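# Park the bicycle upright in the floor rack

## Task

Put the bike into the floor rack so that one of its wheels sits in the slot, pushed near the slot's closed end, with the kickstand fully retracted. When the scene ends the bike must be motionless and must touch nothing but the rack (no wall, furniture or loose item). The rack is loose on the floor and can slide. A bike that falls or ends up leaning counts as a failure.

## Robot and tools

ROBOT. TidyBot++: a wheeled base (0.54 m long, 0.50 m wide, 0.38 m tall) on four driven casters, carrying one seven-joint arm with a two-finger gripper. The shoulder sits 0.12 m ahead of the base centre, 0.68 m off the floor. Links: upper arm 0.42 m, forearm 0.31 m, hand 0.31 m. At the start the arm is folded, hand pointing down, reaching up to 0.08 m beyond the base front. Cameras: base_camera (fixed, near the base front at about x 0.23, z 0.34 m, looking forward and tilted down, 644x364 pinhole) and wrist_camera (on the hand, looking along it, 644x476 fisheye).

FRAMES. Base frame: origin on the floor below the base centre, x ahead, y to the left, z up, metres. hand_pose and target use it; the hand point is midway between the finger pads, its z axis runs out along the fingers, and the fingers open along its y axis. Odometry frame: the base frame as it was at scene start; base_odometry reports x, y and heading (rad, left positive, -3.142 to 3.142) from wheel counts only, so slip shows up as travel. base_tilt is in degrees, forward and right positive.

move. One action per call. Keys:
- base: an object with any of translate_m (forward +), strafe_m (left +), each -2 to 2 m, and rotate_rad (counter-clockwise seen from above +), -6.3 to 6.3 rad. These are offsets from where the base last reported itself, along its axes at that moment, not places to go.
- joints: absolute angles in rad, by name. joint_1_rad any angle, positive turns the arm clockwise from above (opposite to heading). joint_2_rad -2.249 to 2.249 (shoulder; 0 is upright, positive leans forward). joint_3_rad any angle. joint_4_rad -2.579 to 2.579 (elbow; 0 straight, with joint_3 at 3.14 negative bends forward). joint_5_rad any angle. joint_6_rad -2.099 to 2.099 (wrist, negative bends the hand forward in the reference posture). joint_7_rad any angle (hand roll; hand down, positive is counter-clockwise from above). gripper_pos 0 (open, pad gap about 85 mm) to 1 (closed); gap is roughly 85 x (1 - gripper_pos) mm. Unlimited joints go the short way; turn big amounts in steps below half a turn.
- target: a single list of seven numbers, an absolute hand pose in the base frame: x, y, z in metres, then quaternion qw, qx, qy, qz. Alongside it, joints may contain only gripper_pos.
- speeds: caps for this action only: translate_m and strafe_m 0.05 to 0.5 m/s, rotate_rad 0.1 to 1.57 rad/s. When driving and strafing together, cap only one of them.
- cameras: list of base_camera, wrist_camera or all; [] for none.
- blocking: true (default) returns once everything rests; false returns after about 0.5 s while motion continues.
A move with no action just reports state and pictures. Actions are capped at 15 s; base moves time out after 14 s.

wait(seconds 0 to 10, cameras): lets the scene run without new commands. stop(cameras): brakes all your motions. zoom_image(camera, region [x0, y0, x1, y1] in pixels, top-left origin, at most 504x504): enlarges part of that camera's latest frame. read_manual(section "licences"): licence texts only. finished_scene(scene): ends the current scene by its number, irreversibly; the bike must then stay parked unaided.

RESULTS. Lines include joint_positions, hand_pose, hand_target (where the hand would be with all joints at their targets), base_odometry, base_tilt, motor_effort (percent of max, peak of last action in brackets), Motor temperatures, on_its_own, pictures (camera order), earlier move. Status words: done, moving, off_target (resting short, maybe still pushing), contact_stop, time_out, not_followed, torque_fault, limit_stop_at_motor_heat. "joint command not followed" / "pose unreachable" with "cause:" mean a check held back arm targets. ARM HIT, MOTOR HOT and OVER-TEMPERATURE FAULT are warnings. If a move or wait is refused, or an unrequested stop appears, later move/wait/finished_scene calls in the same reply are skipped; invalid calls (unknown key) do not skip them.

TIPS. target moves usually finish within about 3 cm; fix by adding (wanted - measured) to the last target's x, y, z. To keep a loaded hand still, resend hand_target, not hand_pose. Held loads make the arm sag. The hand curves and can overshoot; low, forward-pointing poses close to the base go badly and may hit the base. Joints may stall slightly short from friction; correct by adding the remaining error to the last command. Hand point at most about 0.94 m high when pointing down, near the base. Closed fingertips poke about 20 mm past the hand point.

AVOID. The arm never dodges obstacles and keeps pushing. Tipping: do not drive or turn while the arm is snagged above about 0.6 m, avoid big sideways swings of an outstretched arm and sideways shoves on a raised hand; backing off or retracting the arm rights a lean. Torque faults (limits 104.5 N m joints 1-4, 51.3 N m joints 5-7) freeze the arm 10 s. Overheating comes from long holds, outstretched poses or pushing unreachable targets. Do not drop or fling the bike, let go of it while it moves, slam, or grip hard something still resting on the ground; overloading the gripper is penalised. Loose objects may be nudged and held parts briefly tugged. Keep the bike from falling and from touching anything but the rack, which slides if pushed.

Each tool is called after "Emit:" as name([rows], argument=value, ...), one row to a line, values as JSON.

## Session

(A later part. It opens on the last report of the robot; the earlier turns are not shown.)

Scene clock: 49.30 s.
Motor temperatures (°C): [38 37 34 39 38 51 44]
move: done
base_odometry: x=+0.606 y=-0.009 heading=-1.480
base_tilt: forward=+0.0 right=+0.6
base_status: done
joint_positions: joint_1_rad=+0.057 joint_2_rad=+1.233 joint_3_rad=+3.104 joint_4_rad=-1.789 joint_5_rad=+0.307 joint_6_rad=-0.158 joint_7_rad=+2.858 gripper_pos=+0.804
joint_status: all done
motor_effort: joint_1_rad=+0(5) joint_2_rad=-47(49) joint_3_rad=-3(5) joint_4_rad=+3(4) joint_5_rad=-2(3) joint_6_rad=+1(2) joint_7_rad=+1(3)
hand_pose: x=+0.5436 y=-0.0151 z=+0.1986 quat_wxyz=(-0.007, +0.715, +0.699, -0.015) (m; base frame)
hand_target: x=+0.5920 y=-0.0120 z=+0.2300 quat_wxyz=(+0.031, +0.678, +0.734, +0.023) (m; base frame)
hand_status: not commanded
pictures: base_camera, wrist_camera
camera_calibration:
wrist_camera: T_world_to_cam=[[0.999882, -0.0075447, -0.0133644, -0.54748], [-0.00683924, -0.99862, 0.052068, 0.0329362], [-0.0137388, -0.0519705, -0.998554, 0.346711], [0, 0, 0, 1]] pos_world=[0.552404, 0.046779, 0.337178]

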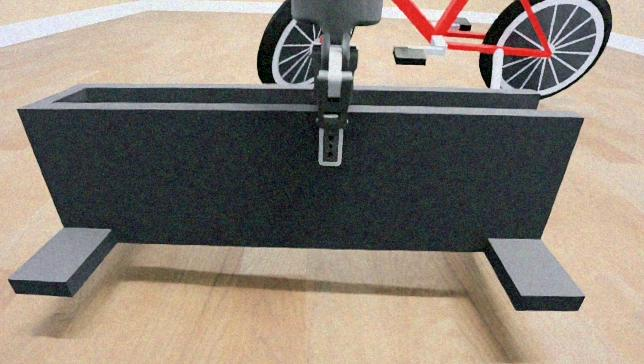

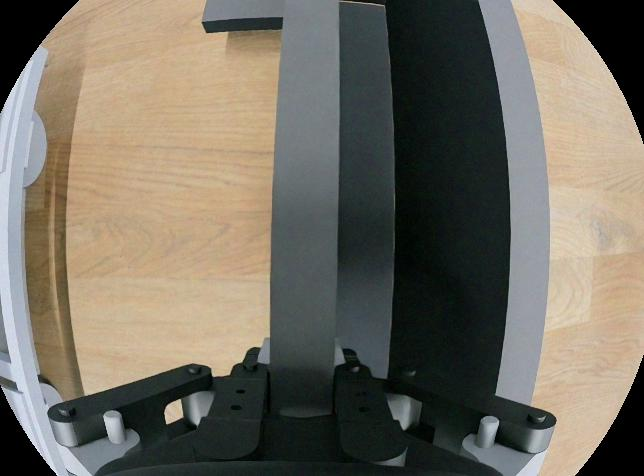

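Emit:
move(base={"strafe_m": 0.8}, cameras=[])

Emit:
move(base={"translate_m": 0.75})

Scene clock: 52.43 s.
Motor temperatures (°C): [38 38 34 39 38 51 44]
move: done
base_odometry: x=+1.403 y=+0.063 heading=-1.481
base_tilt: forward=+0.0 right=+0.6
base_status: done
joint_positions: joint_1_rad=+0.055 joint_2_rad=+1.233 joint_3_rad=+3.103 joint_4_rad=-1.789 joint_5_rad=+0.307 joint_6_rad=-0.158 joint_7_rad=+2.858 gripper_pos=+0.804
joint_status: not commanded
motor_effort: joint_1_rad=+0(3) joint_2_rad=-47(48) joint_3_rad=-3(5) joint_4_rad=+3(4) joint_5_rad=-1(3) joint_6_rad=+1(2) joint_7_rad=+1(1)
hand_pose: x=+0.5437 y=-0.0137 z=+0.1986 quat_wxyz=(-0.007, +0.714, +0.700, -0.015) (m; base frame)
hand_target: x=+0.5920 y=-0.0120 z=+0.2300 quat_wxyz=(+0.031, +0.678, +0.734, +0.023) (m; base frame)
hand_status: not commanded
pictures: none
No camera images: "cameras" was empty.

Scene clock: 55.30 s.
Motor temperatures (°C): [38 38 34 39 38 51 44]
move: done
base_odometry: x=+1.470 y=-0.684 heading=-1.480
base_tilt: forward=+0.0 right=+0.6
base_status: done
joint_positions: joint_1_rad=+0.055 joint_2_rad=+1.232 joint_3_rad=+3.103 joint_4_rad=-1.782 joint_5_rad=+0.307 joint_6_rad=-0.158 joint_7_rad=+2.858 gripper_pos=+0.804
joint_status: not commanded
motor_effort: joint_1_rad=+0(1) joint_2_rad=-47(49) joint_3_rad=-3(4) joint_4_rad=+4(6) joint_5_rad=-2(3) joint_6_rad=+2(3) joint_7_rad=+1(1)
hand_pose: x=+0.5483 y=-0.0139 z=+0.1992 quat_wxyz=(-0.004, +0.714, +0.700, -0.012) (m; base frame)
hand_target: x=+0.5920 y=-0.0120 z=+0.2300 quat_wxyz=(+0.031, +0.678, +0.734, +0.023) (m; base frame)
hand_status: not commanded
pictures: base_camera, wrist_camera
camera_calibration:
wrist_camera: T_world_to_cam=[[0.999969, -0.00539257, -0.00572896, -0.553655], [-0.00508944, -0.998651, 0.0516709, 0.0331961], [-0.00599987, -0.0516401, -0.998648, 0.343233], [0, 0, 0, 1]] pos_world=[0.555867, 0.0478903, 0.337882]

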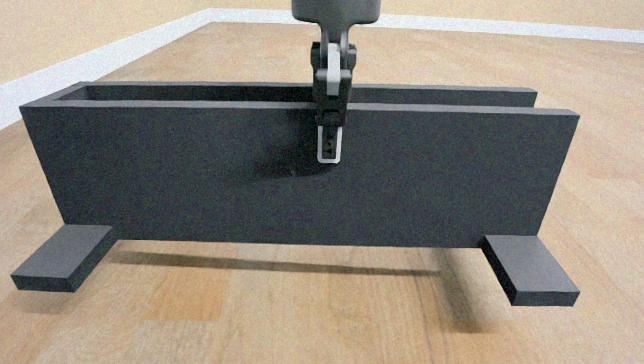

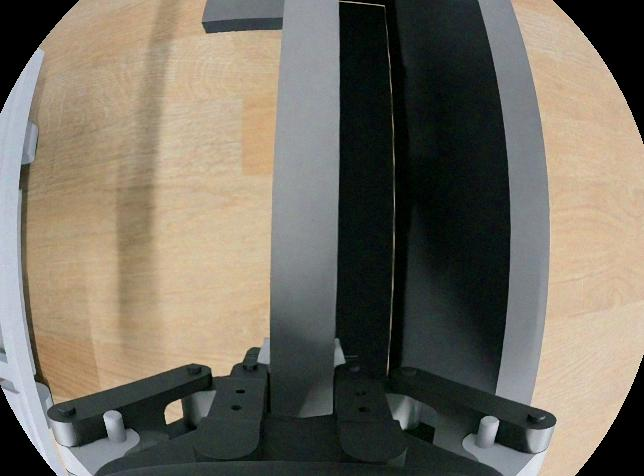

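Emit:
move(base={"translate_m": 0.08}, target=[0.592, -0.012, 0.165, 0.031, 0.678, 0.734, 0.023])

Scene clock: 57.07 s.
Motor temperatures (°C): [38 38 34 39 38 51 44]
move: off_target
base_odometry: x=+1.478 y=-0.763 heading=-1.480
base_tilt: forward=+0.0 right=+0.6
base_status: done
joint_positions: joint_1_rad=+0.055 joint_2_rad=+1.352 joint_3_rad=+3.102 joint_4_rad=-1.694 joint_5_rad=+0.770 joint_6_rad=-0.126 joint_7_rad=+2.483 gripper_pos=+0.804
joint_status: not commanded
motor_effort: joint_1_rad=+0(1) joint_2_rad=-48(50) joint_3_rad=-3(4) joint_4_rad=+3(6) joint_5_rad=-2(3) joint_6_rad=+2(3) joint_7_rad=+0(1)
hand_pose: x=+0.5602 y=-0.0259 z=+0.1500 quat_wxyz=(+0.018, +0.685, +0.728, -0.017) (m; base frame)
hand_target: x=+0.5920 y=-0.0120 z=+0.1650 quat_wxyz=(+0.031, +0.678, +0.734, +0.023) (m; base frame)
hand_status: off_target (0.038 m and 4.9 deg from the pose sent, 0.056 m and 8.1 deg at the start)
pictures: base_camera, wrist_camera
camera_calibration:
wrist_camera: T_world_to_cam=[[0.99691, 0.0768038, 0.016497, -0.565423], [0.0750122, -0.993076, 0.0904104, -0.0266716], [0.0233266, -0.0888936, -0.995768, 0.275683], [0, 0, 0, 1]] pos_world=[0.559245, 0.0414461, 0.286256]

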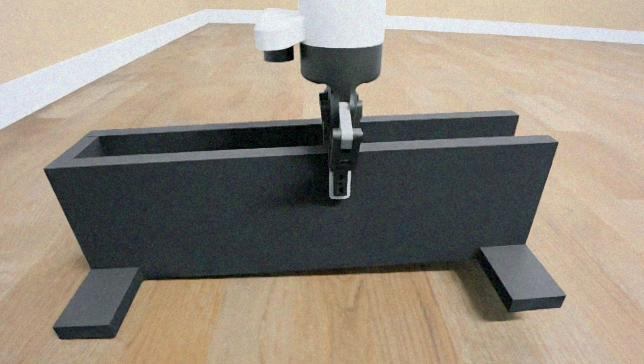

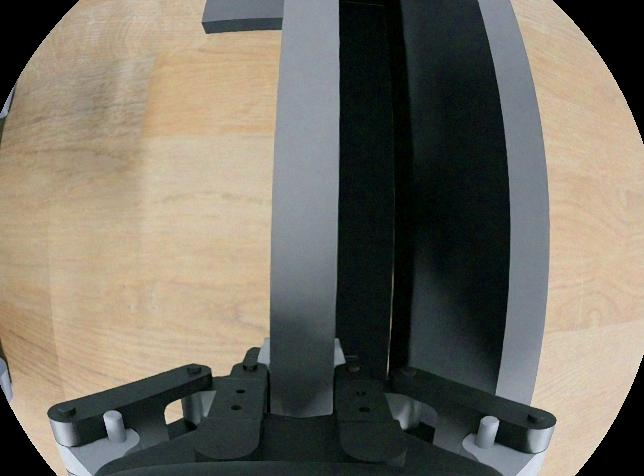

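Emit:
move(target=[0.592, 0.0, 0.145, 0.013, 0.6955, 0.7177, 0.04])

Scene clock: 57.97 s.
Motor temperatures (°C): [38 38 34 39 38 51 44]
move: off_target
base_odometry: x=+1.478 y=-0.763 heading=-1.480
base_tilt: forward=+0.0 right=+0.6
base_status: not commanded
joint_positions: joint_1_rad=+0.084 joint_2_rad=+1.402 joint_3_rad=+3.063 joint_4_rad=-1.663 joint_5_rad=+0.771 joint_6_rad=-0.115 joint_7_rad=+2.476 gripper_pos=+0.804
joint_status: not commanded
motor_effort: joint_1_rad=-1(1) joint_2_rad=-46(49) joint_3_rad=-4(4) joint_4_rad=+2(4) joint_5_rad=-2(2) joint_6_rad=+1(2) joint_7_rad=+1(1)
hand_pose: x=+0.5560 y=-0.0120 z=+0.1297 quat_wxyz=(-0.001, +0.696, +0.718, -0.003) (m; base frame)
hand_target: x=+0.5920 y=+0.0000 z=+0.1450 quat_wxyz=(+0.013, +0.695, +0.717, +0.040) (m; base frame)
hand_status: off_target (0.041 m and 5.2 deg from the pose sent, 0.041 m and 6.8 deg at the start)
pictures: base_camera, wrist_camera
camera_calibration:
wrist_camera: T_world_to_cam=[[0.998878, 0.0458857, 0.011694, -0.56281], [0.0453429, -0.998042, 0.043084, 0.0118784], [0.013648, -0.0425054, -0.999003, 0.263197], [0, 0, 0, 1]] pos_world=[0.558048, 0.0488674, 0.269004]

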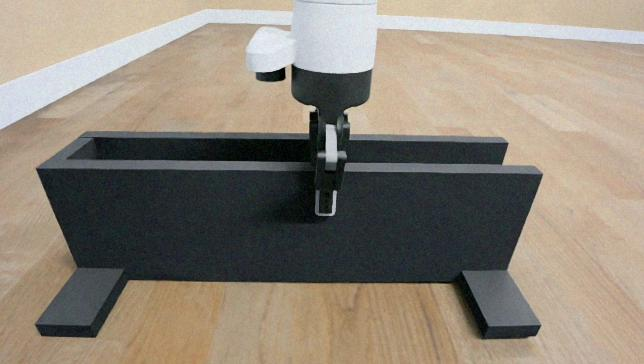

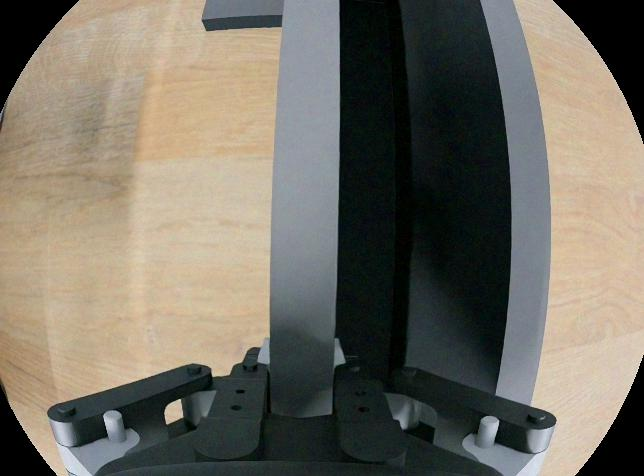

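Emit:
move(target=[0.592, 0.0, 0.137, 0.013, 0.6955, 0.7177, 0.04], cameras=[])

Emit:
move(joints={"gripper_pos": 0.5})

Emit:
move(target=[0.50, -0.08, 0.50, 0.013, 0.937, 0.347, 0.0])

Scene clock: 58.60 s.
Motor temperatures (°C): [38 38 34 39 38 51 44]
move: off_target
base_odometry: x=+1.478 y=-0.763 heading=-1.480
base_tilt: forward=+0.0 right=+0.6
base_status: not commanded
joint_positions: joint_1_rad=+0.085 joint_2_rad=+1.410 joint_3_rad=+3.063 joint_4_rad=-1.654 joint_5_rad=+0.771 joint_6_rad=-0.113 joint_7_rad=+2.475 gripper_pos=+0.804
joint_status: not commanded
motor_effort: joint_1_rad=-1(1) joint_2_rad=-45(47) joint_3_rad=-3(4) joint_4_rad=+3(3) joint_5_rad=-2(3) joint_6_rad=+2(2) joint_7_rad=+0(1)
hand_pose: x=+0.5577 y=-0.0117 z=+0.1265 quat_wxyz=(-0.001, +0.697, +0.717, -0.002) (m; base frame)
hand_target: x=+0.5920 y=+0.0000 z=+0.1370 quat_wxyz=(+0.013, +0.695, +0.717, +0.040) (m; base frame)
hand_status: off_target (0.038 m and 5.0 deg from the pose sent, 0.039 m and 5.2 deg at the start)
pictures: none
No camera images: "cameras" was empty.

Scene clock: 59.43 s.
Motor temperatures (°C): [38 38 34 39 38 51 44]
move: done
base_odometry: x=+1.478 y=-0.763 heading=-1.480
base_tilt: forward=+0.0 right=+0.6
base_status: not commanded
joint_positions: joint_1_rad=+0.085 joint_2_rad=+1.399 joint_3_rad=+3.061 joint_4_rad=-1.646 joint_5_rad=+0.771 joint_6_rad=-0.106 joint_7_rad=+2.473 gripper_pos=+0.500
joint_status: all done
motor_effort: joint_1_rad=+0(1) joint_2_rad=-41(46) joint_3_rad=-3(4) joint_4_rad=+3(3) joint_5_rad=-1(2) joint_6_rad=+1(2) joint_7_rad=+1(1)
hand_pose: x=+0.5702 y=-0.0099 z=+0.1315 quat_wxyz=(+0.006, +0.698, +0.716, +0.009) (m; base frame)
hand_target: x=+0.5920 y=+0.0000 z=+0.1370 quat_wxyz=(+0.013, +0.695, +0.717, +0.040) (m; base frame)
hand_status: not commanded
pictures: base_camera, wrist_camera
camera_calibration:
wrist_camera: T_world_to_cam=[[0.998392, 0.0415837, 0.0385356, -0.580381], [0.0401285, -0.998479, 0.0377974, 0.0169223], [0.0400488, -0.0361902, -0.998542, 0.249815], [0, 0, 0, 1]] pos_world=[0.568763, 0.0500718, 0.271177]

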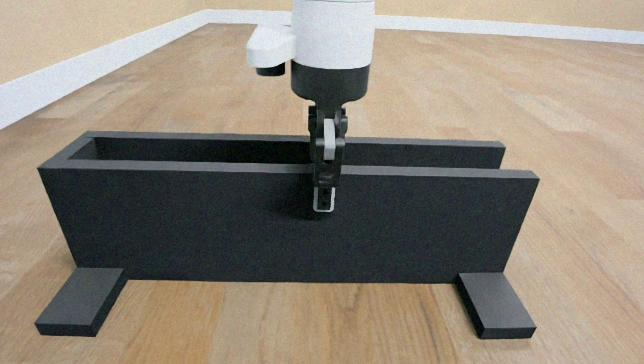

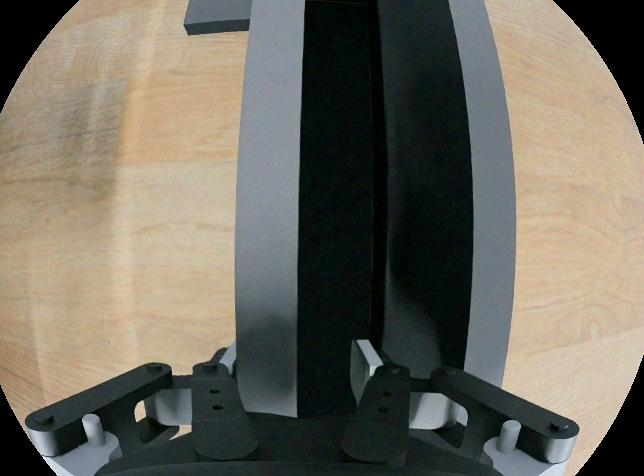

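Scene clock: 61.90 s.
Motor temperatures (°C): [38 38 34 39 38 51 44]
move: off_target
base_odometry: x=+1.478 y=-0.763 heading=-1.480
base_tilt: forward=+0.0 right=+0.6
base_status: not commanded
joint_positions: joint_1_rad=+0.286 joint_2_rad=+0.494 joint_3_rad=+3.005 joint_4_rad=-1.985 joint_5_rad=+0.222 joint_6_rad=-0.618 joint_7_rad=+2.376 gripper_pos=+0.500
joint_status: not commanded
motor_effort: joint_1_rad=+0(1) joint_2_rad=-28(47) joint_3_rad=-1(3) joint_4_rad=+11(11) joint_5_rad=-1(2) joint_6_rad=+0(2) joint_7_rad=+1(1)
hand_pose: x=+0.5183 y=-0.0934 z=+0.4962 quat_wxyz=(+0.043, +0.917, +0.396, +0.008) (m; base frame)
hand_target: x=+0.5000 y=-0.0800 z=+0.5000 quat_wxyz=(+0.013, +0.938, +0.347, +0.000) (m; base frame)
hand_status: off_target (0.023 m and 7.0 deg from the pose sent, 0.382 m and 50.9 deg at the start)
pictures: base_camera, wrist_camera
camera_calibration:
wrist_camera: T_world_to_cam=[[0.7356, -0.669813, 0.101213, -0.500542], [-0.676633, -0.733684, 0.0622509, 0.305893], [0.0325618, -0.114276, -0.992915, 0.606828], [0, 0, 0, 1]] pos_world=[0.555416, -0.0414949, 0.634148]

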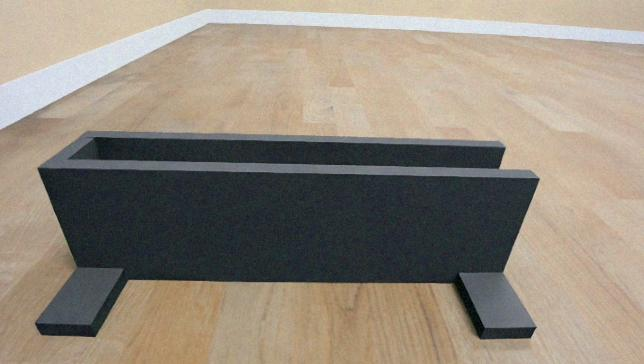

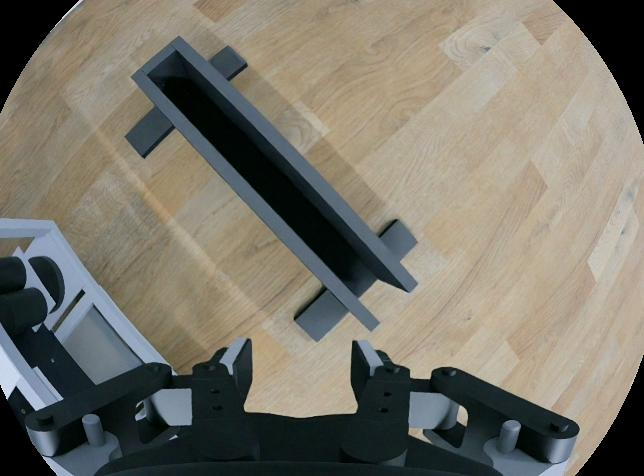

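Emit:
move(joints={"joint_1_rad": 1.1, "joint_2_rad": -0.2, "joint_3_rad": 3.14, "joint_4_rad": -2.3, "joint_5_rad": 0, "joint_6_rad": 0.0, "joint_7_rad": 1.57, "gripper_pos": 0.0})

Emit:
zoom_image(camera="wrist_camera", region=[70, 20, 570, 400])

Scene clock: 64.43 s.
Motor temperatures (°C): [38 38 34 39 38 51 44]
move: done
base_odometry: x=+1.478 y=-0.763 heading=-1.480
base_tilt: forward=+0.0 right=+0.7
base_status: not commanded
joint_positions: joint_1_rad=+1.082 joint_2_rad=-0.180 joint_3_rad=+3.125 joint_4_rad=-2.286 joint_5_rad=+0.070 joint_6_rad=-0.039 joint_7_rad=+1.616 gripper_pos=+0.000
joint_status: all done
motor_effort: joint_1_rad=+0(2) joint_2_rad=-12(30) joint_3_rad=+0(2) joint_4_rad=+19(20) joint_5_rad=-1(3) joint_6_rad=+7(8) joint_7_rad=+1(2)
hand_pose: x=+0.3406 y=-0.3988 z=+0.7660 quat_wxyz=(+0.268, +0.781, -0.402, +0.395) (m; base frame)
hand_target: x=+0.3279 y=-0.4059 z=+0.7783 quat_wxyz=(+0.260, +0.740, -0.453, +0.424) (m; base frame)
hand_status: not commanded
pictures: base_camera, wrist_camera
camera_calibration:
wrist_camera: T_world_to_cam=[[-0.840919, -0.52695, 0.123199, -0.0244985], [-0.392967, 0.438083, -0.808492, 0.982466], [0.372064, -0.72829, -0.575467, 0.165385], [0, 0, 0, 1]] pos_world=[0.303942, -0.322863, 0.892508]

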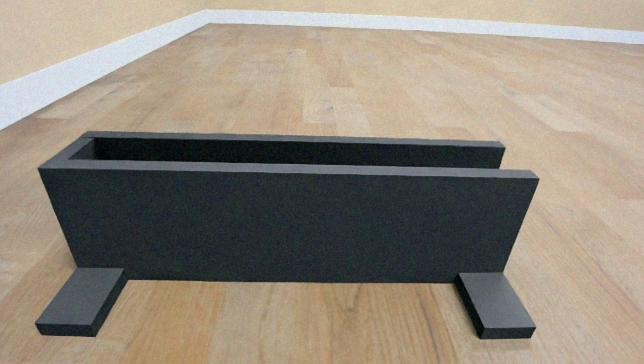

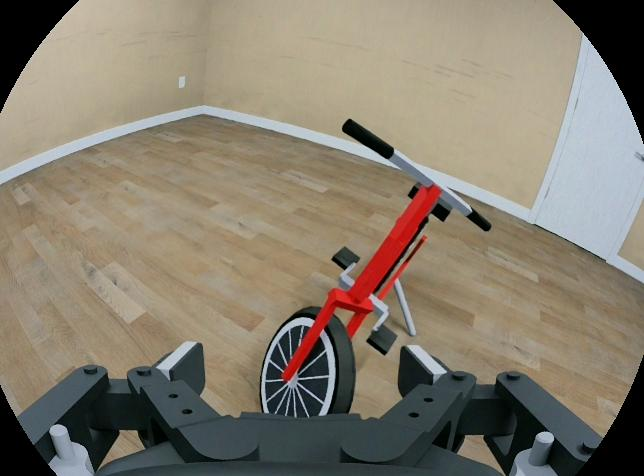

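Scaled by 1.008.

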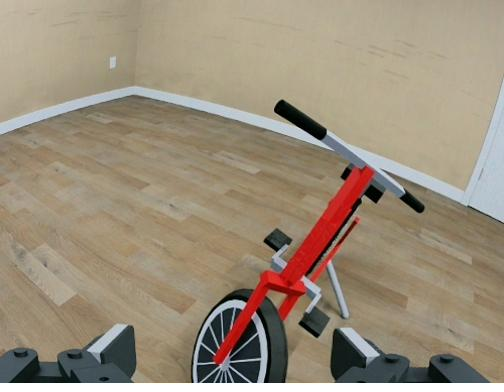

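Emit:
move(base={"strafe_m": -0.9, "translate_m": -0.3}, joints={"joint_1_rad": 0, "joint_2_rad": -0.3, "joint_4_rad": -2.3, "joint_5_rad": 0, "joint_6_rad": 0.15, "joint_7_rad": 1.57})

Emit:
zoom_image(camera="wrist_camera", region=[120, 50, 620, 400])

Scene clock: 67.97 s.
Motor temperatures (°C): [38 38 34 39 38 51 44]
move: done
base_odometry: x=+0.554 y=-0.546 heading=-1.479
base_tilt: forward=+0.0 right=+0.6
base_status: done
joint_positions: joint_1_rad=+0.019 joint_2_rad=-0.277 joint_3_rad=+3.128 joint_4_rad=-2.289 joint_5_rad=+0.069 joint_6_rad=+0.114 joint_7_rad=+1.614 gripper_pos=+0.000
joint_status: all done
motor_effort: joint_1_rad=+0(1) joint_2_rad=-9(12) joint_3_rad=+0(1) joint_4_rad=+20(22) joint_5_rad=-1(4) joint_6_rad=+8(9) joint_7_rad=+0(1)
hand_pose: x=+0.5827 y=+0.0016 z=+0.8521 quat_wxyz=(+0.033, +0.812, +0.046, +0.581) (m; base frame)
hand_target: x=+0.5797 y=+0.0021 z=+0.8672 quat_wxyz=(+0.000, +0.799, +0.000, +0.602) (m; base frame)
hand_status: not commanded
pictures: base_camera, wrist_camera
camera_calibration:
wrist_camera: T_world_to_cam=[[0.0253951, -0.991595, 0.126861, -0.1278], [-0.357795, -0.127511, -0.925053, 1.05156], [0.933455, -0.0218983, -0.358026, -0.0970389], [0, 0, 0, 1]] pos_world=[0.470068, 0.00523351, 0.954216]

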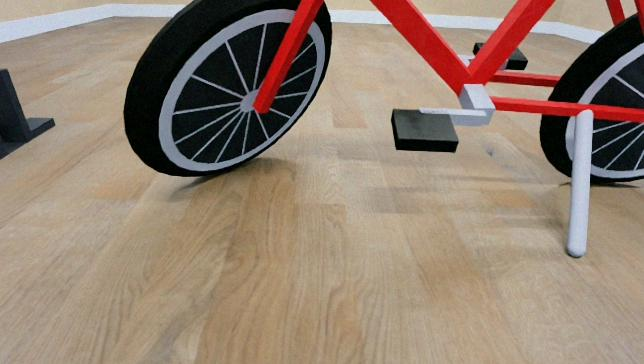

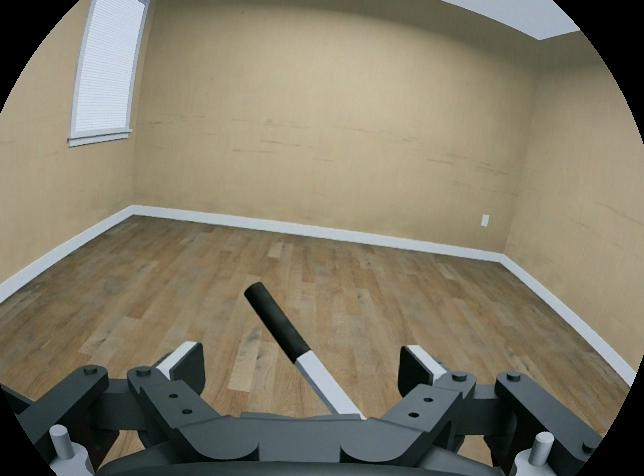

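Scaled by 1.008.

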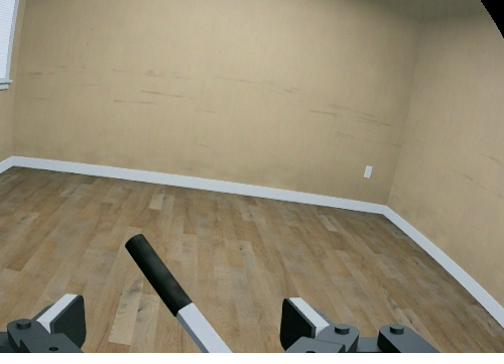

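Emit:
move(target=[0.55, 0.0, 0.86, 0.0, 0.7071, 0.7071, 0.0])

Emit:
zoom_image(camera="wrist_camera", region=[100, 0, 600, 400])

Scene clock: 72.57 s.
Motor temperatures (°C): [38 38 34 39 38 51 44]
move: off_target
base_odometry: x=+0.554 y=-0.546 heading=-1.479
base_tilt: forward=+0.0 right=+0.6
base_status: not commanded
joint_positions: joint_1_rad=-2.191 joint_2_rad=-0.566 joint_3_rad=+4.850 joint_4_rad=-0.997 joint_5_rad=+0.457 joint_6_rad=-1.782 joint_7_rad=+2.578 gripper_pos=+0.000
joint_status: not commanded
motor_effort: joint_1_rad=+0(2) joint_2_rad=+28(33) joint_3_rad=-8(11) joint_4_rad=+14(22) joint_5_rad=-2(5) joint_6_rad=+2(9) joint_7_rad=+1(1)
hand_pose: x=+0.5878 y=-0.0556 z=+0.8666 quat_wxyz=(-0.031, +0.808, +0.577, +0.120) (m; base frame)
hand_target: x=+0.5740 y=-0.0449 z=+0.8720 quat_wxyz=(-0.041, +0.790, +0.602, +0.108) (m; base frame)
hand_status: off_target (0.068 m and 23.6 deg from the pose sent, 0.034 m and 105.3 deg at the start; a joint's target at an end of its range on 39 of 108 steps)
pictures: base_camera, wrist_camera
camera_calibration:
wrist_camera: T_world_to_cam=[[0.940303, -0.322366, 0.109135, -0.67169], [-0.29906, -0.935694, -0.18719, 0.34063], [0.162461, 0.143378, -0.976242, 0.900244], [0, 0, 0, 1]] pos_world=[0.587207, -0.0268796, 1.01592]

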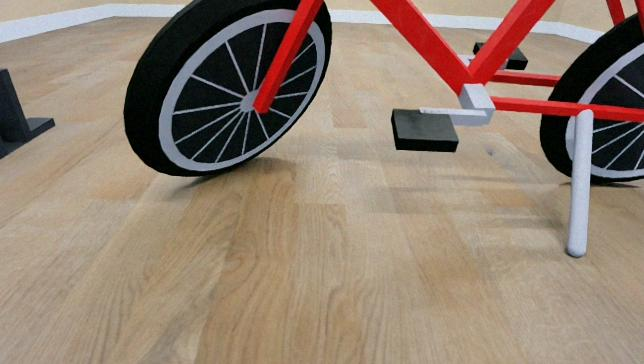

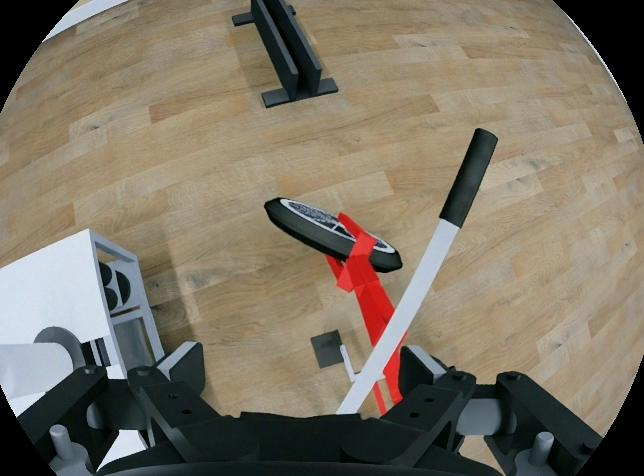

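Scaled by 1.008.

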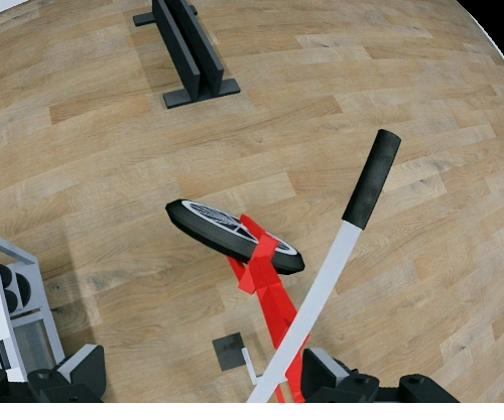

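Emit:
move(joints={"joint_1_rad": 0, "joint_2_rad": 0.2, "joint_3_rad": 3.14, "joint_4_rad": -0.9, "joint_5_rad": 0, "joint_6_rad": -2.0, "joint_7_rad": 1.57})

Emit:
zoom_image(camera="wrist_camera", region=[100, 0, 600, 400])

Scene clock: 76.30 s.
Motor temperatures (°C): [38 38 34 39 38 51 44]
move: done
base_odometry: x=+0.554 y=-0.546 heading=-1.479
base_tilt: forward=+0.0 right=+0.6
base_status: not commanded
joint_positions: joint_1_rad=-0.019 joint_2_rad=+0.178 joint_3_rad=+3.158 joint_4_rad=-0.912 joint_5_rad=+0.071 joint_6_rad=-1.954 joint_7_rad=+1.617 gripper_pos=+0.000
joint_status: all done
motor_effort: joint_1_rad=+0(2) joint_2_rad=-21(29) joint_3_rad=+0(9) joint_4_rad=+15(17) joint_5_rad=+0(3) joint_6_rad=+1(5) joint_7_rad=+1(1)
hand_pose: x=+0.5024 y=-0.0172 z=+0.9321 quat_wxyz=(+0.035, +0.998, +0.010, +0.048) (m; base frame)
hand_target: x=+0.4957 y=+0.0019 z=+0.9257 quat_wxyz=(+0.000, +1.000, +0.000, +0.021) (m; base frame)
hand_status: not commanded
pictures: base_camera, wrist_camera
camera_calibration:
wrist_camera: T_world_to_cam=[[0.0296591, -0.99558, 0.0891091, -0.121545], [-0.997999, -0.0344757, -0.0530096, 0.604868], [0.0558474, -0.0873585, -0.99461, 1.03925], [0, 0, 0, 1]] pos_world=[0.549223, -0.00936767, 1.07654]

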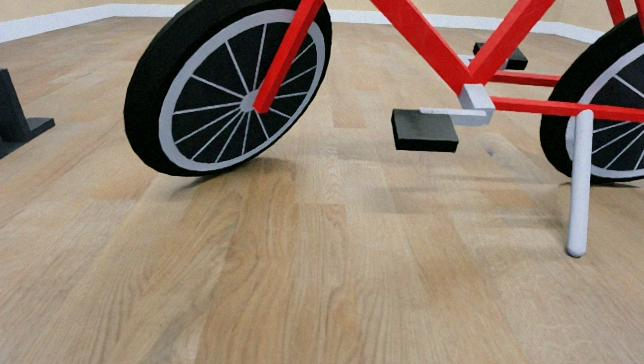

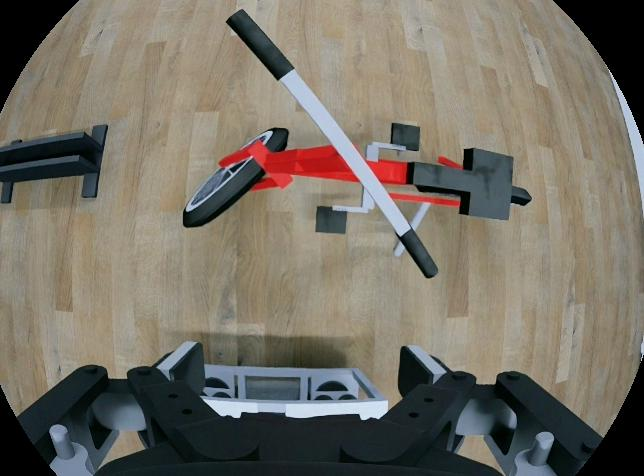

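Scaled by 1.008.

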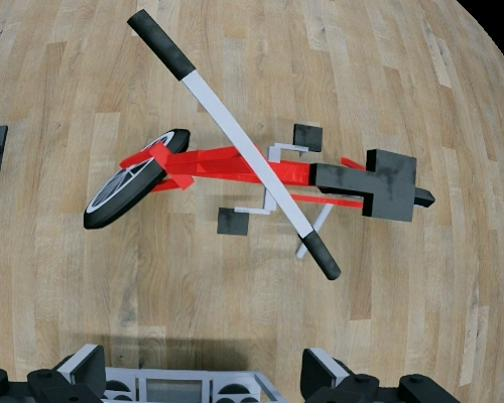

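Emit:
move(base={"translate_m": 0.2}, joints={"joint_2_rad": 0.0, "joint_4_rad": -1.1})

Emit:
zoom_image(camera="wrist_camera", region=[130, 20, 530, 320])

Scene clock: 79.30 s.
Motor temperatures (°C): [38 38 34 39 38 51 44]
move: done
base_odometry: x=+0.572 y=-0.746 heading=-1.479
base_tilt: forward=+0.0 right=+0.6
base_status: done
joint_positions: joint_1_rad=-0.018 joint_2_rad=+0.018 joint_3_rad=+3.157 joint_4_rad=-1.086 joint_5_rad=+0.069 joint_6_rad=-1.960 joint_7_rad=+1.614 gripper_pos=+0.000
joint_status: all done
motor_effort: joint_1_rad=+0(1) joint_2_rad=-15(22) joint_3_rad=+1(1) joint_4_rad=+15(16) joint_5_rad=-1(1) joint_6_rad=+1(2) joint_7_rad=+1(1)
hand_pose: x=+0.4313 y=-0.0175 z=+0.9339 quat_wxyz=(+0.032, +0.999, +0.009, +0.038) (m; base frame)
hand_target: x=+0.4121 y=+0.0018 z=+0.9341 quat_wxyz=(+0.000, +1.000, +0.000, +0.021) (m; base frame)
hand_status: not commanded
pictures: base_camera, wrist_camera
camera_calibration:
wrist_camera: T_world_to_cam=[[0.0289127, -0.9961, 0.0833614, -0.114203], [-0.998974, -0.0317031, -0.0323466, 0.515165], [0.0348632, -0.0823406, -0.995994, 1.05543], [0, 0, 0, 1]] pos_world=[0.481143, -0.0105204, 1.07738]

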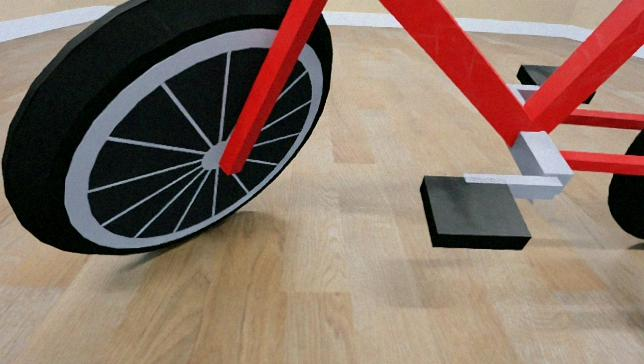

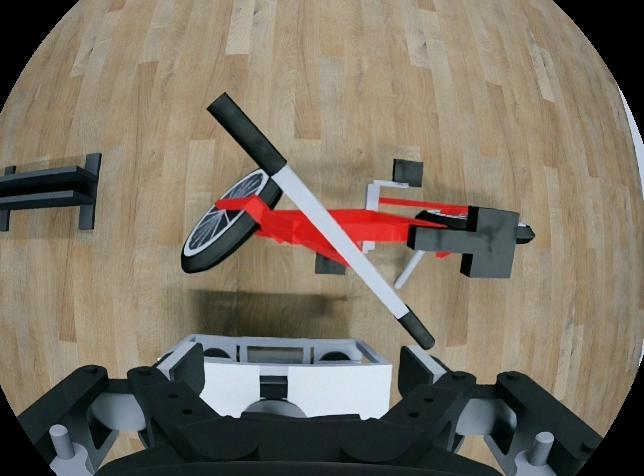

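Scaled by 1.260.

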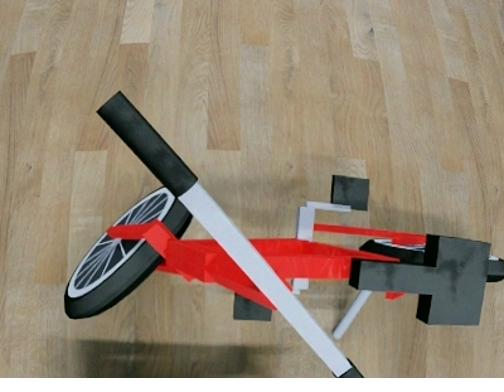

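Emit:
move(target=[0.391, -0.144, 0.725, 0.0469, 0.8989, 0.3565, 0.2504])

Scene clock: 82.43 s.
Motor temperatures (°C): [38 38 34 39 38 51 44]
move: off_target
base_odometry: x=+0.572 y=-0.746 heading=-1.479
base_tilt: forward=+0.0 right=+0.6
base_status: not commanded
joint_positions: joint_1_rad=-0.633 joint_2_rad=-0.615 joint_3_rad=+4.008 joint_4_rad=-2.104 joint_5_rad=+0.256 joint_6_rad=-1.024 joint_7_rad=+2.408 gripper_pos=+0.000
joint_status: not commanded
motor_effort: joint_1_rad=+0(1) joint_2_rad=+7(16) joint_3_rad=-6(7) joint_4_rad=+17(18) joint_5_rad=-4(4) joint_6_rad=+4(4) joint_7_rad=+1(1)
hand_pose: x=+0.3844 y=-0.1271 z=+0.7271 quat_wxyz=(+0.014, +0.914, +0.326, +0.243) (m; base frame)
hand_target: x=+0.3910 y=-0.1440 z=+0.7250 quat_wxyz=(+0.047, +0.899, +0.356, +0.250) (m; base frame)
hand_status: off_target (0.018 m and 5.5 deg from the pose sent, 0.248 m and 48.5 deg at the start)
pictures: base_camera, wrist_camera
camera_calibration:
wrist_camera: T_world_to_cam=[[0.591177, -0.779861, 0.205734, -0.482419], [-0.679122, -0.618918, -0.39463, 0.52397], [0.435089, 0.0935781, -0.895511, 0.637548], [0, 0, 0, 1]] pos_world=[0.363645, -0.111586, 0.876956]

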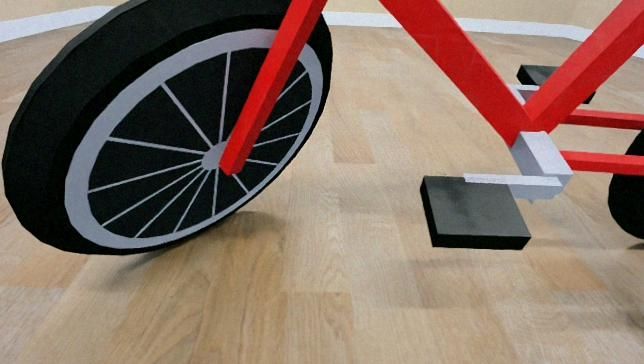

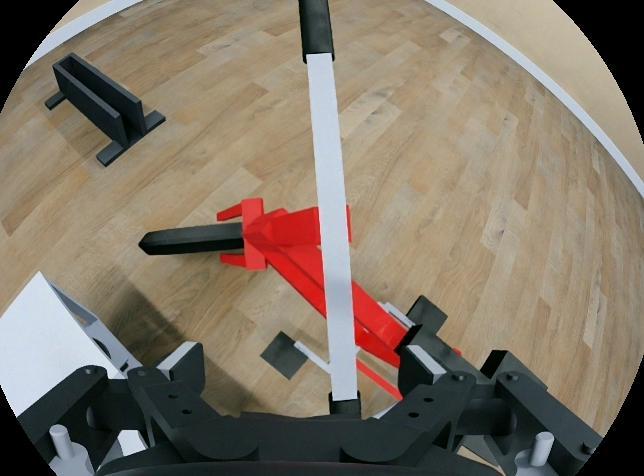

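Emit:
move(target=[0.425, -0.160, 0.675, 0.080, 0.884, 0.387, 0.258])

Scene clock: 84.03 s.
Motor temperatures (°C): [38 38 34 39 38 51 44]
move: off_target
base_odometry: x=+0.572 y=-0.746 heading=-1.479
base_tilt: forward=+0.0 right=+0.6
base_status: not commanded
joint_positions: joint_1_rad=-0.829 joint_2_rad=-0.622 joint_3_rad=+4.212 joint_4_rad=-2.213 joint_5_rad=+0.456 joint_6_rad=-0.801 joint_7_rad=+2.408 gripper_pos=+0.000
joint_status: not commanded
motor_effort: joint_1_rad=+0(1) joint_2_rad=+10(10) joint_3_rad=-8(8) joint_4_rad=+16(17) joint_5_rad=-2(4) joint_6_rad=+4(4) joint_7_rad=+0(1)
hand_pose: x=+0.4172 y=-0.1487 z=+0.6762 quat_wxyz=(+0.059, +0.892, +0.376, +0.246) (m; base frame)
hand_target: x=+0.4250 y=-0.1600 z=+0.6750 quat_wxyz=(+0.080, +0.882, +0.386, +0.257) (m; base frame)
hand_status: off_target (0.014 m and 3.2 deg from the pose sent, 0.074 m and 11.0 deg at the start)
pictures: base_camera, wrist_camera
camera_calibration:
wrist_camera: T_world_to_cam=[[0.641709, -0.701069, 0.310985, -0.588744], [-0.606693, -0.712076, -0.353371, 0.440811], [0.469182, 0.0380887, -0.88228, 0.548284], [0, 0, 0, 1]] pos_world=[0.387995, -0.119742, 0.8226]

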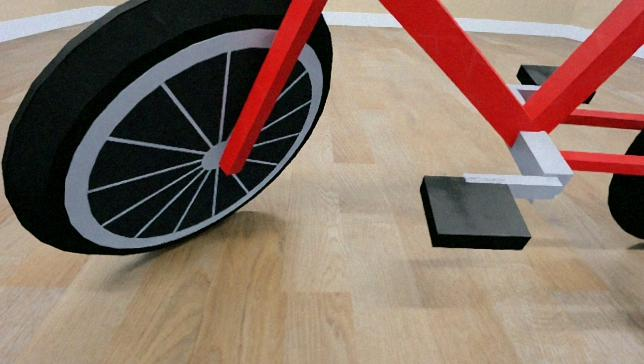

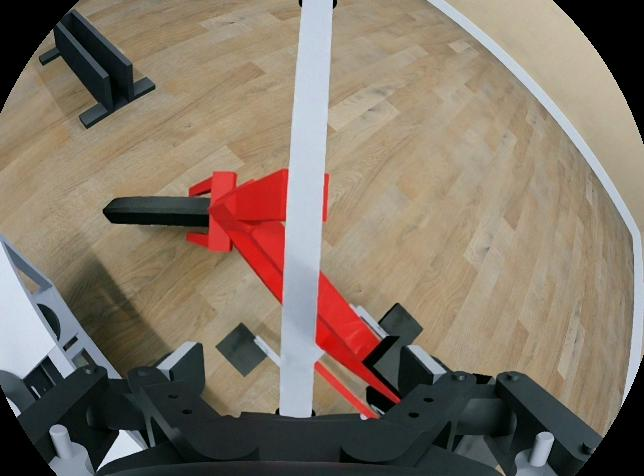

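Emit:
move(target=[0.451, -0.157, 0.624, 0.068, 0.889, 0.367, 0.262])

Scene clock: 85.70 s.
Motor temperatures (°C): [38 38 34 39 38 51 44]
move: off_target
base_odometry: x=+0.572 y=-0.746 heading=-1.479
base_tilt: forward=+0.0 right=+0.6
base_status: not commanded
joint_positions: joint_1_rad=-1.059 joint_2_rad=-0.644 joint_3_rad=+4.449 joint_4_rad=-2.289 joint_5_rad=+0.674 joint_6_rad=-0.638 joint_7_rad=+2.223 gripper_pos=+0.000
joint_status: not commanded
motor_effort: joint_1_rad=+0(1) joint_2_rad=+13(13) joint_3_rad=-9(9) joint_4_rad=+14(16) joint_5_rad=-1(3) joint_6_rad=+5(5) joint_7_rad=+1(1)
hand_pose: x=+0.4424 y=-0.1528 z=+0.6259 quat_wxyz=(+0.059, +0.895, +0.368, +0.246) (m; base frame)
hand_target: x=+0.4510 y=-0.1570 z=+0.6240 quat_wxyz=(+0.068, +0.890, +0.367, +0.262) (m; base frame)
hand_status: off_target (0.010 m and 2.2 deg from the pose sent, 0.063 m and 2.4 deg at the start)
pictures: base_camera, wrist_camera
camera_calibration:
wrist_camera: T_world_to_cam=[[0.629661, -0.713026, 0.308415, -0.587034], [-0.618397, -0.700323, -0.356558, 0.444377], [0.470226, 0.0337879, -0.881899, 0.490852], [0, 0, 0, 1]] pos_world=[0.413623, -0.123948, 0.772379]

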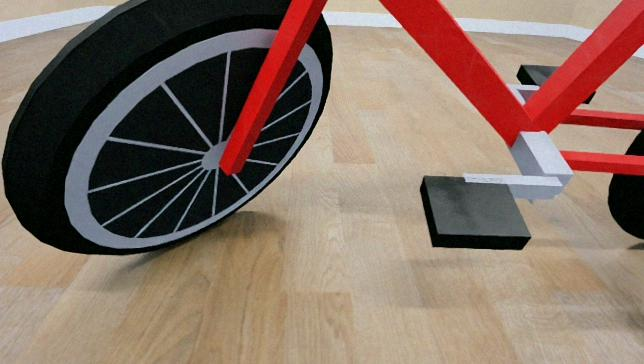

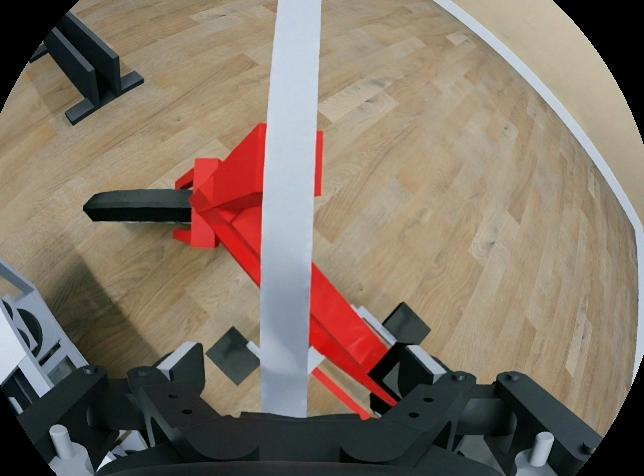

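Emit:
move(target=[0.451, -0.151, 0.612, 0.068, 0.889, 0.367, 0.262])

Emit:
move(joints={"gripper_pos": 1.0})

Scene clock: 86.50 s.
Motor temperatures (°C): [38 38 34 39 38 51 44]
move: off_target
base_odometry: x=+0.572 y=-0.746 heading=-1.479
base_tilt: forward=+0.0 right=+0.6
base_status: not commanded
joint_positions: joint_1_rad=-1.089 joint_2_rad=-0.644 joint_3_rad=+4.493 joint_4_rad=-2.329 joint_5_rad=+0.725 joint_6_rad=-0.582 joint_7_rad=+2.173 gripper_pos=+0.000
joint_status: not commanded
motor_effort: joint_1_rad=+0(1) joint_2_rad=+13(13) joint_3_rad=-8(8) joint_4_rad=+13(14) joint_5_rad=-2(2) joint_6_rad=+4(5) joint_7_rad=+1(1)
hand_pose: x=+0.4421 y=-0.1474 z=+0.6121 quat_wxyz=(+0.058, +0.895, +0.365, +0.249) (m; base frame)
hand_target: x=+0.4510 y=-0.1510 z=+0.6120 quat_wxyz=(+0.068, +0.890, +0.367, +0.262) (m; base frame)
hand_status: off_target (0.010 m and 2.1 deg from the pose sent, 0.016 m and 2.2 deg at the start)
pictures: base_camera, wrist_camera
camera_calibration:
wrist_camera: T_world_to_cam=[[0.626135, -0.717105, 0.30613, -0.576333], [-0.619658, -0.695956, -0.362863, 0.448098], [0.473264, 0.0375054, -0.880122, 0.476775], [0, 0, 0, 1]] pos_world=[0.41289, -0.119317, 0.758651]

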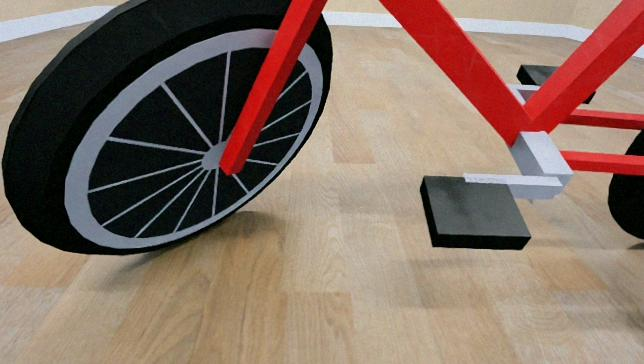

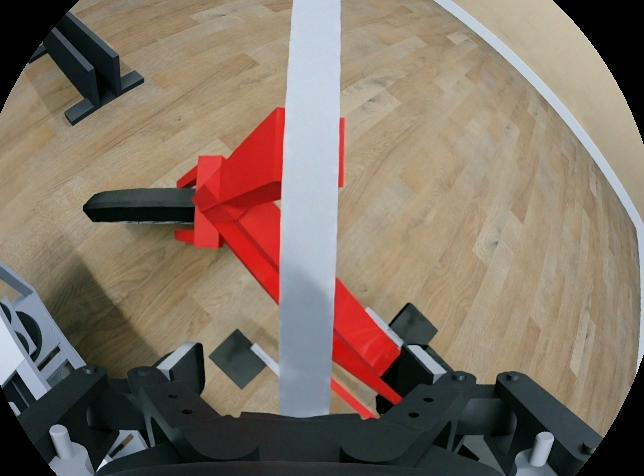

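Scene clock: 87.60 s.
Motor temperatures (°C): [38 38 34 39 38 51 44]
move: off_target
base_odometry: x=+0.572 y=-0.746 heading=-1.479
base_tilt: forward=+0.0 right=+0.6
base_status: not commanded
joint_positions: joint_1_rad=-1.089 joint_2_rad=-0.644 joint_3_rad=+4.493 joint_4_rad=-2.328 joint_5_rad=+0.727 joint_6_rad=-0.581 joint_7_rad=+2.171 gripper_pos=+0.807
joint_status: gripper_pos off_target (ended at +0.807, target +1.000)
motor_effort: joint_1_rad=-1(3) joint_2_rad=+13(13) joint_3_rad=-8(9) joint_4_rad=+12(14) joint_5_rad=-1(2) joint_6_rad=+5(5) joint_7_rad=+1(1)
hand_pose: x=+0.4428 y=-0.1480 z=+0.6125 quat_wxyz=(+0.058, +0.895, +0.365, +0.249) (m; base frame)
hand_target: x=+0.4510 y=-0.1510 z=+0.6120 quat_wxyz=(+0.068, +0.890, +0.367, +0.262) (m; base frame)
hand_status: not commanded
pictures: base_camera, wrist_camera
camera_calibration:
wrist_camera: T_world_to_cam=[[0.624504, -0.717871, 0.307663, -0.577651], [-0.619996, -0.695226, -0.363684, 0.449006], [0.474974, 0.036372, -0.879248, 0.475396], [0, 0, 0, 1]] pos_world=[0.413326, -0.11981, 0.75901]

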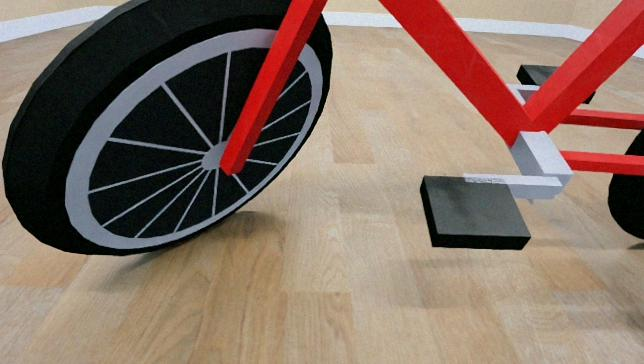

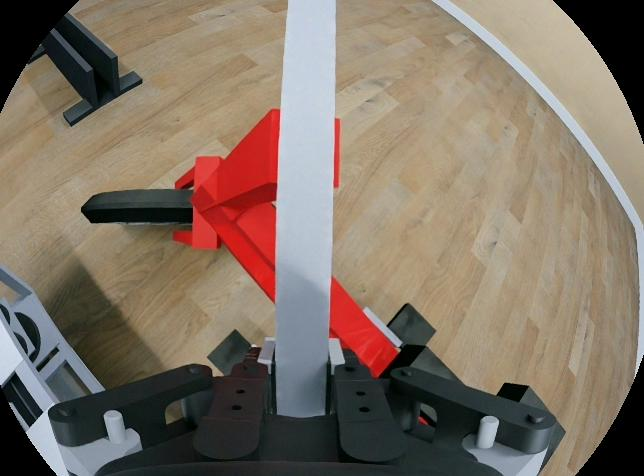

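Emit:
move(target=[0.487, -0.133, 0.635, 0.042, 0.946, 0.253, 0.184])

Scene clock: 89.63 s.
Motor temperatures (°C): [38 38 34 39 38 51 44]
move: off_target
base_odometry: x=+0.572 y=-0.746 heading=-1.479
base_tilt: forward=+0.0 right=+0.6
base_status: not commanded
joint_positions: joint_1_rad=-1.320 joint_2_rad=-0.525 joint_3_rad=+4.625 joint_4_rad=-2.166 joint_5_rad=+0.704 joint_6_rad=-0.755 joint_7_rad=+1.916 gripper_pos=+0.807
joint_status: not commanded
motor_effort: joint_1_rad=-6(8) joint_2_rad=+14(15) joint_3_rad=-13(17) joint_4_rad=+18(18) joint_5_rad=-2(4) joint_6_rad=+10(11) joint_7_rad=+0(2)
hand_pose: x=+0.4673 y=-0.1636 z=+0.6198 quat_wxyz=(+0.061, +0.946, +0.270, +0.169) (m; base frame)
hand_target: x=+0.4870 y=-0.1330 z=+0.6350 quat_wxyz=(+0.042, +0.949, +0.254, +0.185) (m; base frame)
hand_status: off_target (0.039 m and 3.5 deg from the pose sent, 0.052 m and 16.1 deg at the start)
pictures: base_camera, wrist_camera
camera_calibration:
wrist_camera: T_world_to_cam=[[0.496351, -0.837606, 0.228148, -0.516845], [-0.803723, -0.54271, -0.243915, 0.492584], [0.328123, -0.0623003, -0.942578, 0.562446], [0, 0, 0, 1]] pos_world=[0.467886, -0.130542, 0.768215]

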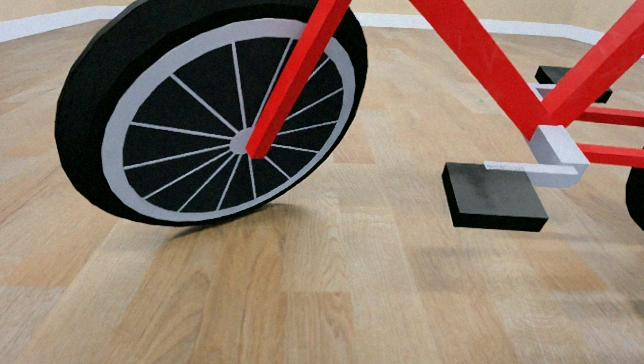

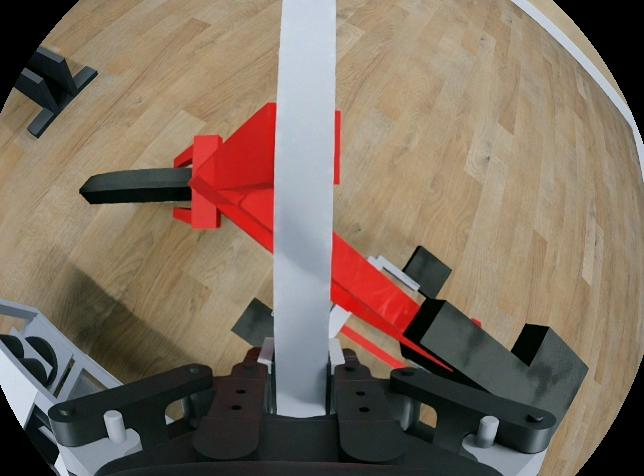

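Emit:
move(target=[0.545, -0.135, 0.66, 0.005, 0.988, 0.115, 0.098])

Scene clock: 91.73 s.
Motor temperatures (°C): [38 38 34 39 38 51 44]
move: off_target
base_odometry: x=+0.572 y=-0.746 heading=-1.479
base_tilt: forward=+0.0 right=+0.6
base_status: not commanded
joint_positions: joint_1_rad=-1.800 joint_2_rad=-0.673 joint_3_rad=+4.725 joint_4_rad=-1.808 joint_5_rad=+0.727 joint_6_rad=-1.213 joint_7_rad=+1.479 gripper_pos=+0.807
joint_status: not commanded
motor_effort: joint_1_rad=-1(6) joint_2_rad=+23(23) joint_3_rad=-15(16) joint_4_rad=+20(24) joint_5_rad=-5(6) joint_6_rad=+6(11) joint_7_rad=+0(1)
hand_pose: x=+0.5274 y=-0.1232 z=+0.6516 quat_wxyz=(-0.001, +0.986, +0.143, +0.085) (m; base frame)
hand_target: x=+0.5450 y=-0.1350 z=+0.6600 quat_wxyz=(+0.005, +0.988, +0.115, +0.098) (m; base frame)
hand_status: off_target (0.023 m and 3.6 deg from the pose sent, 0.092 m and 21.2 deg at the start)
pictures: base_camera, wrist_camera
camera_calibration:
wrist_camera: T_world_to_cam=[[0.293561, -0.95501, 0.0421721, -0.306464], [-0.946681, -0.29656, -0.125887, 0.599404], [0.13273, -0.00296787, -0.991148, 0.717215], [0, 0, 0, 1]] pos_world=[0.562214, -0.112789, 0.799248]

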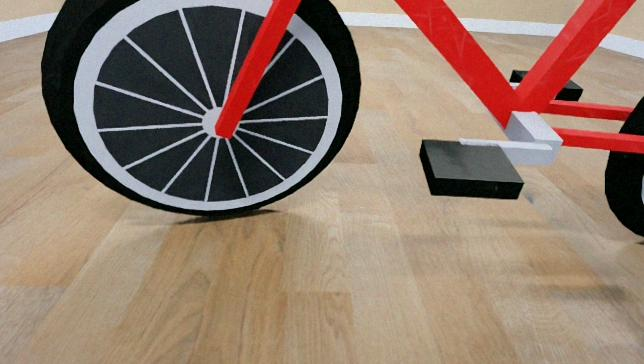

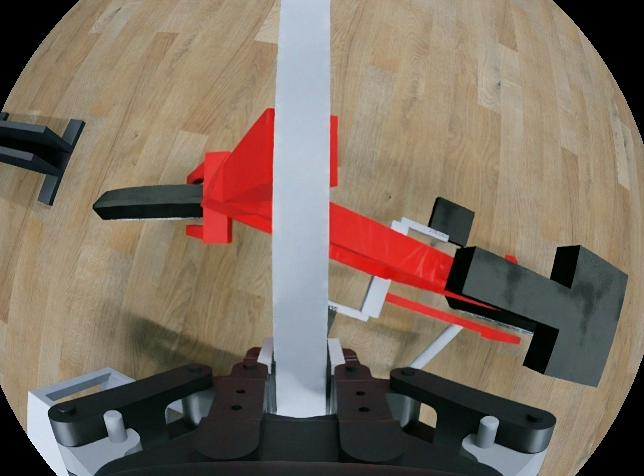

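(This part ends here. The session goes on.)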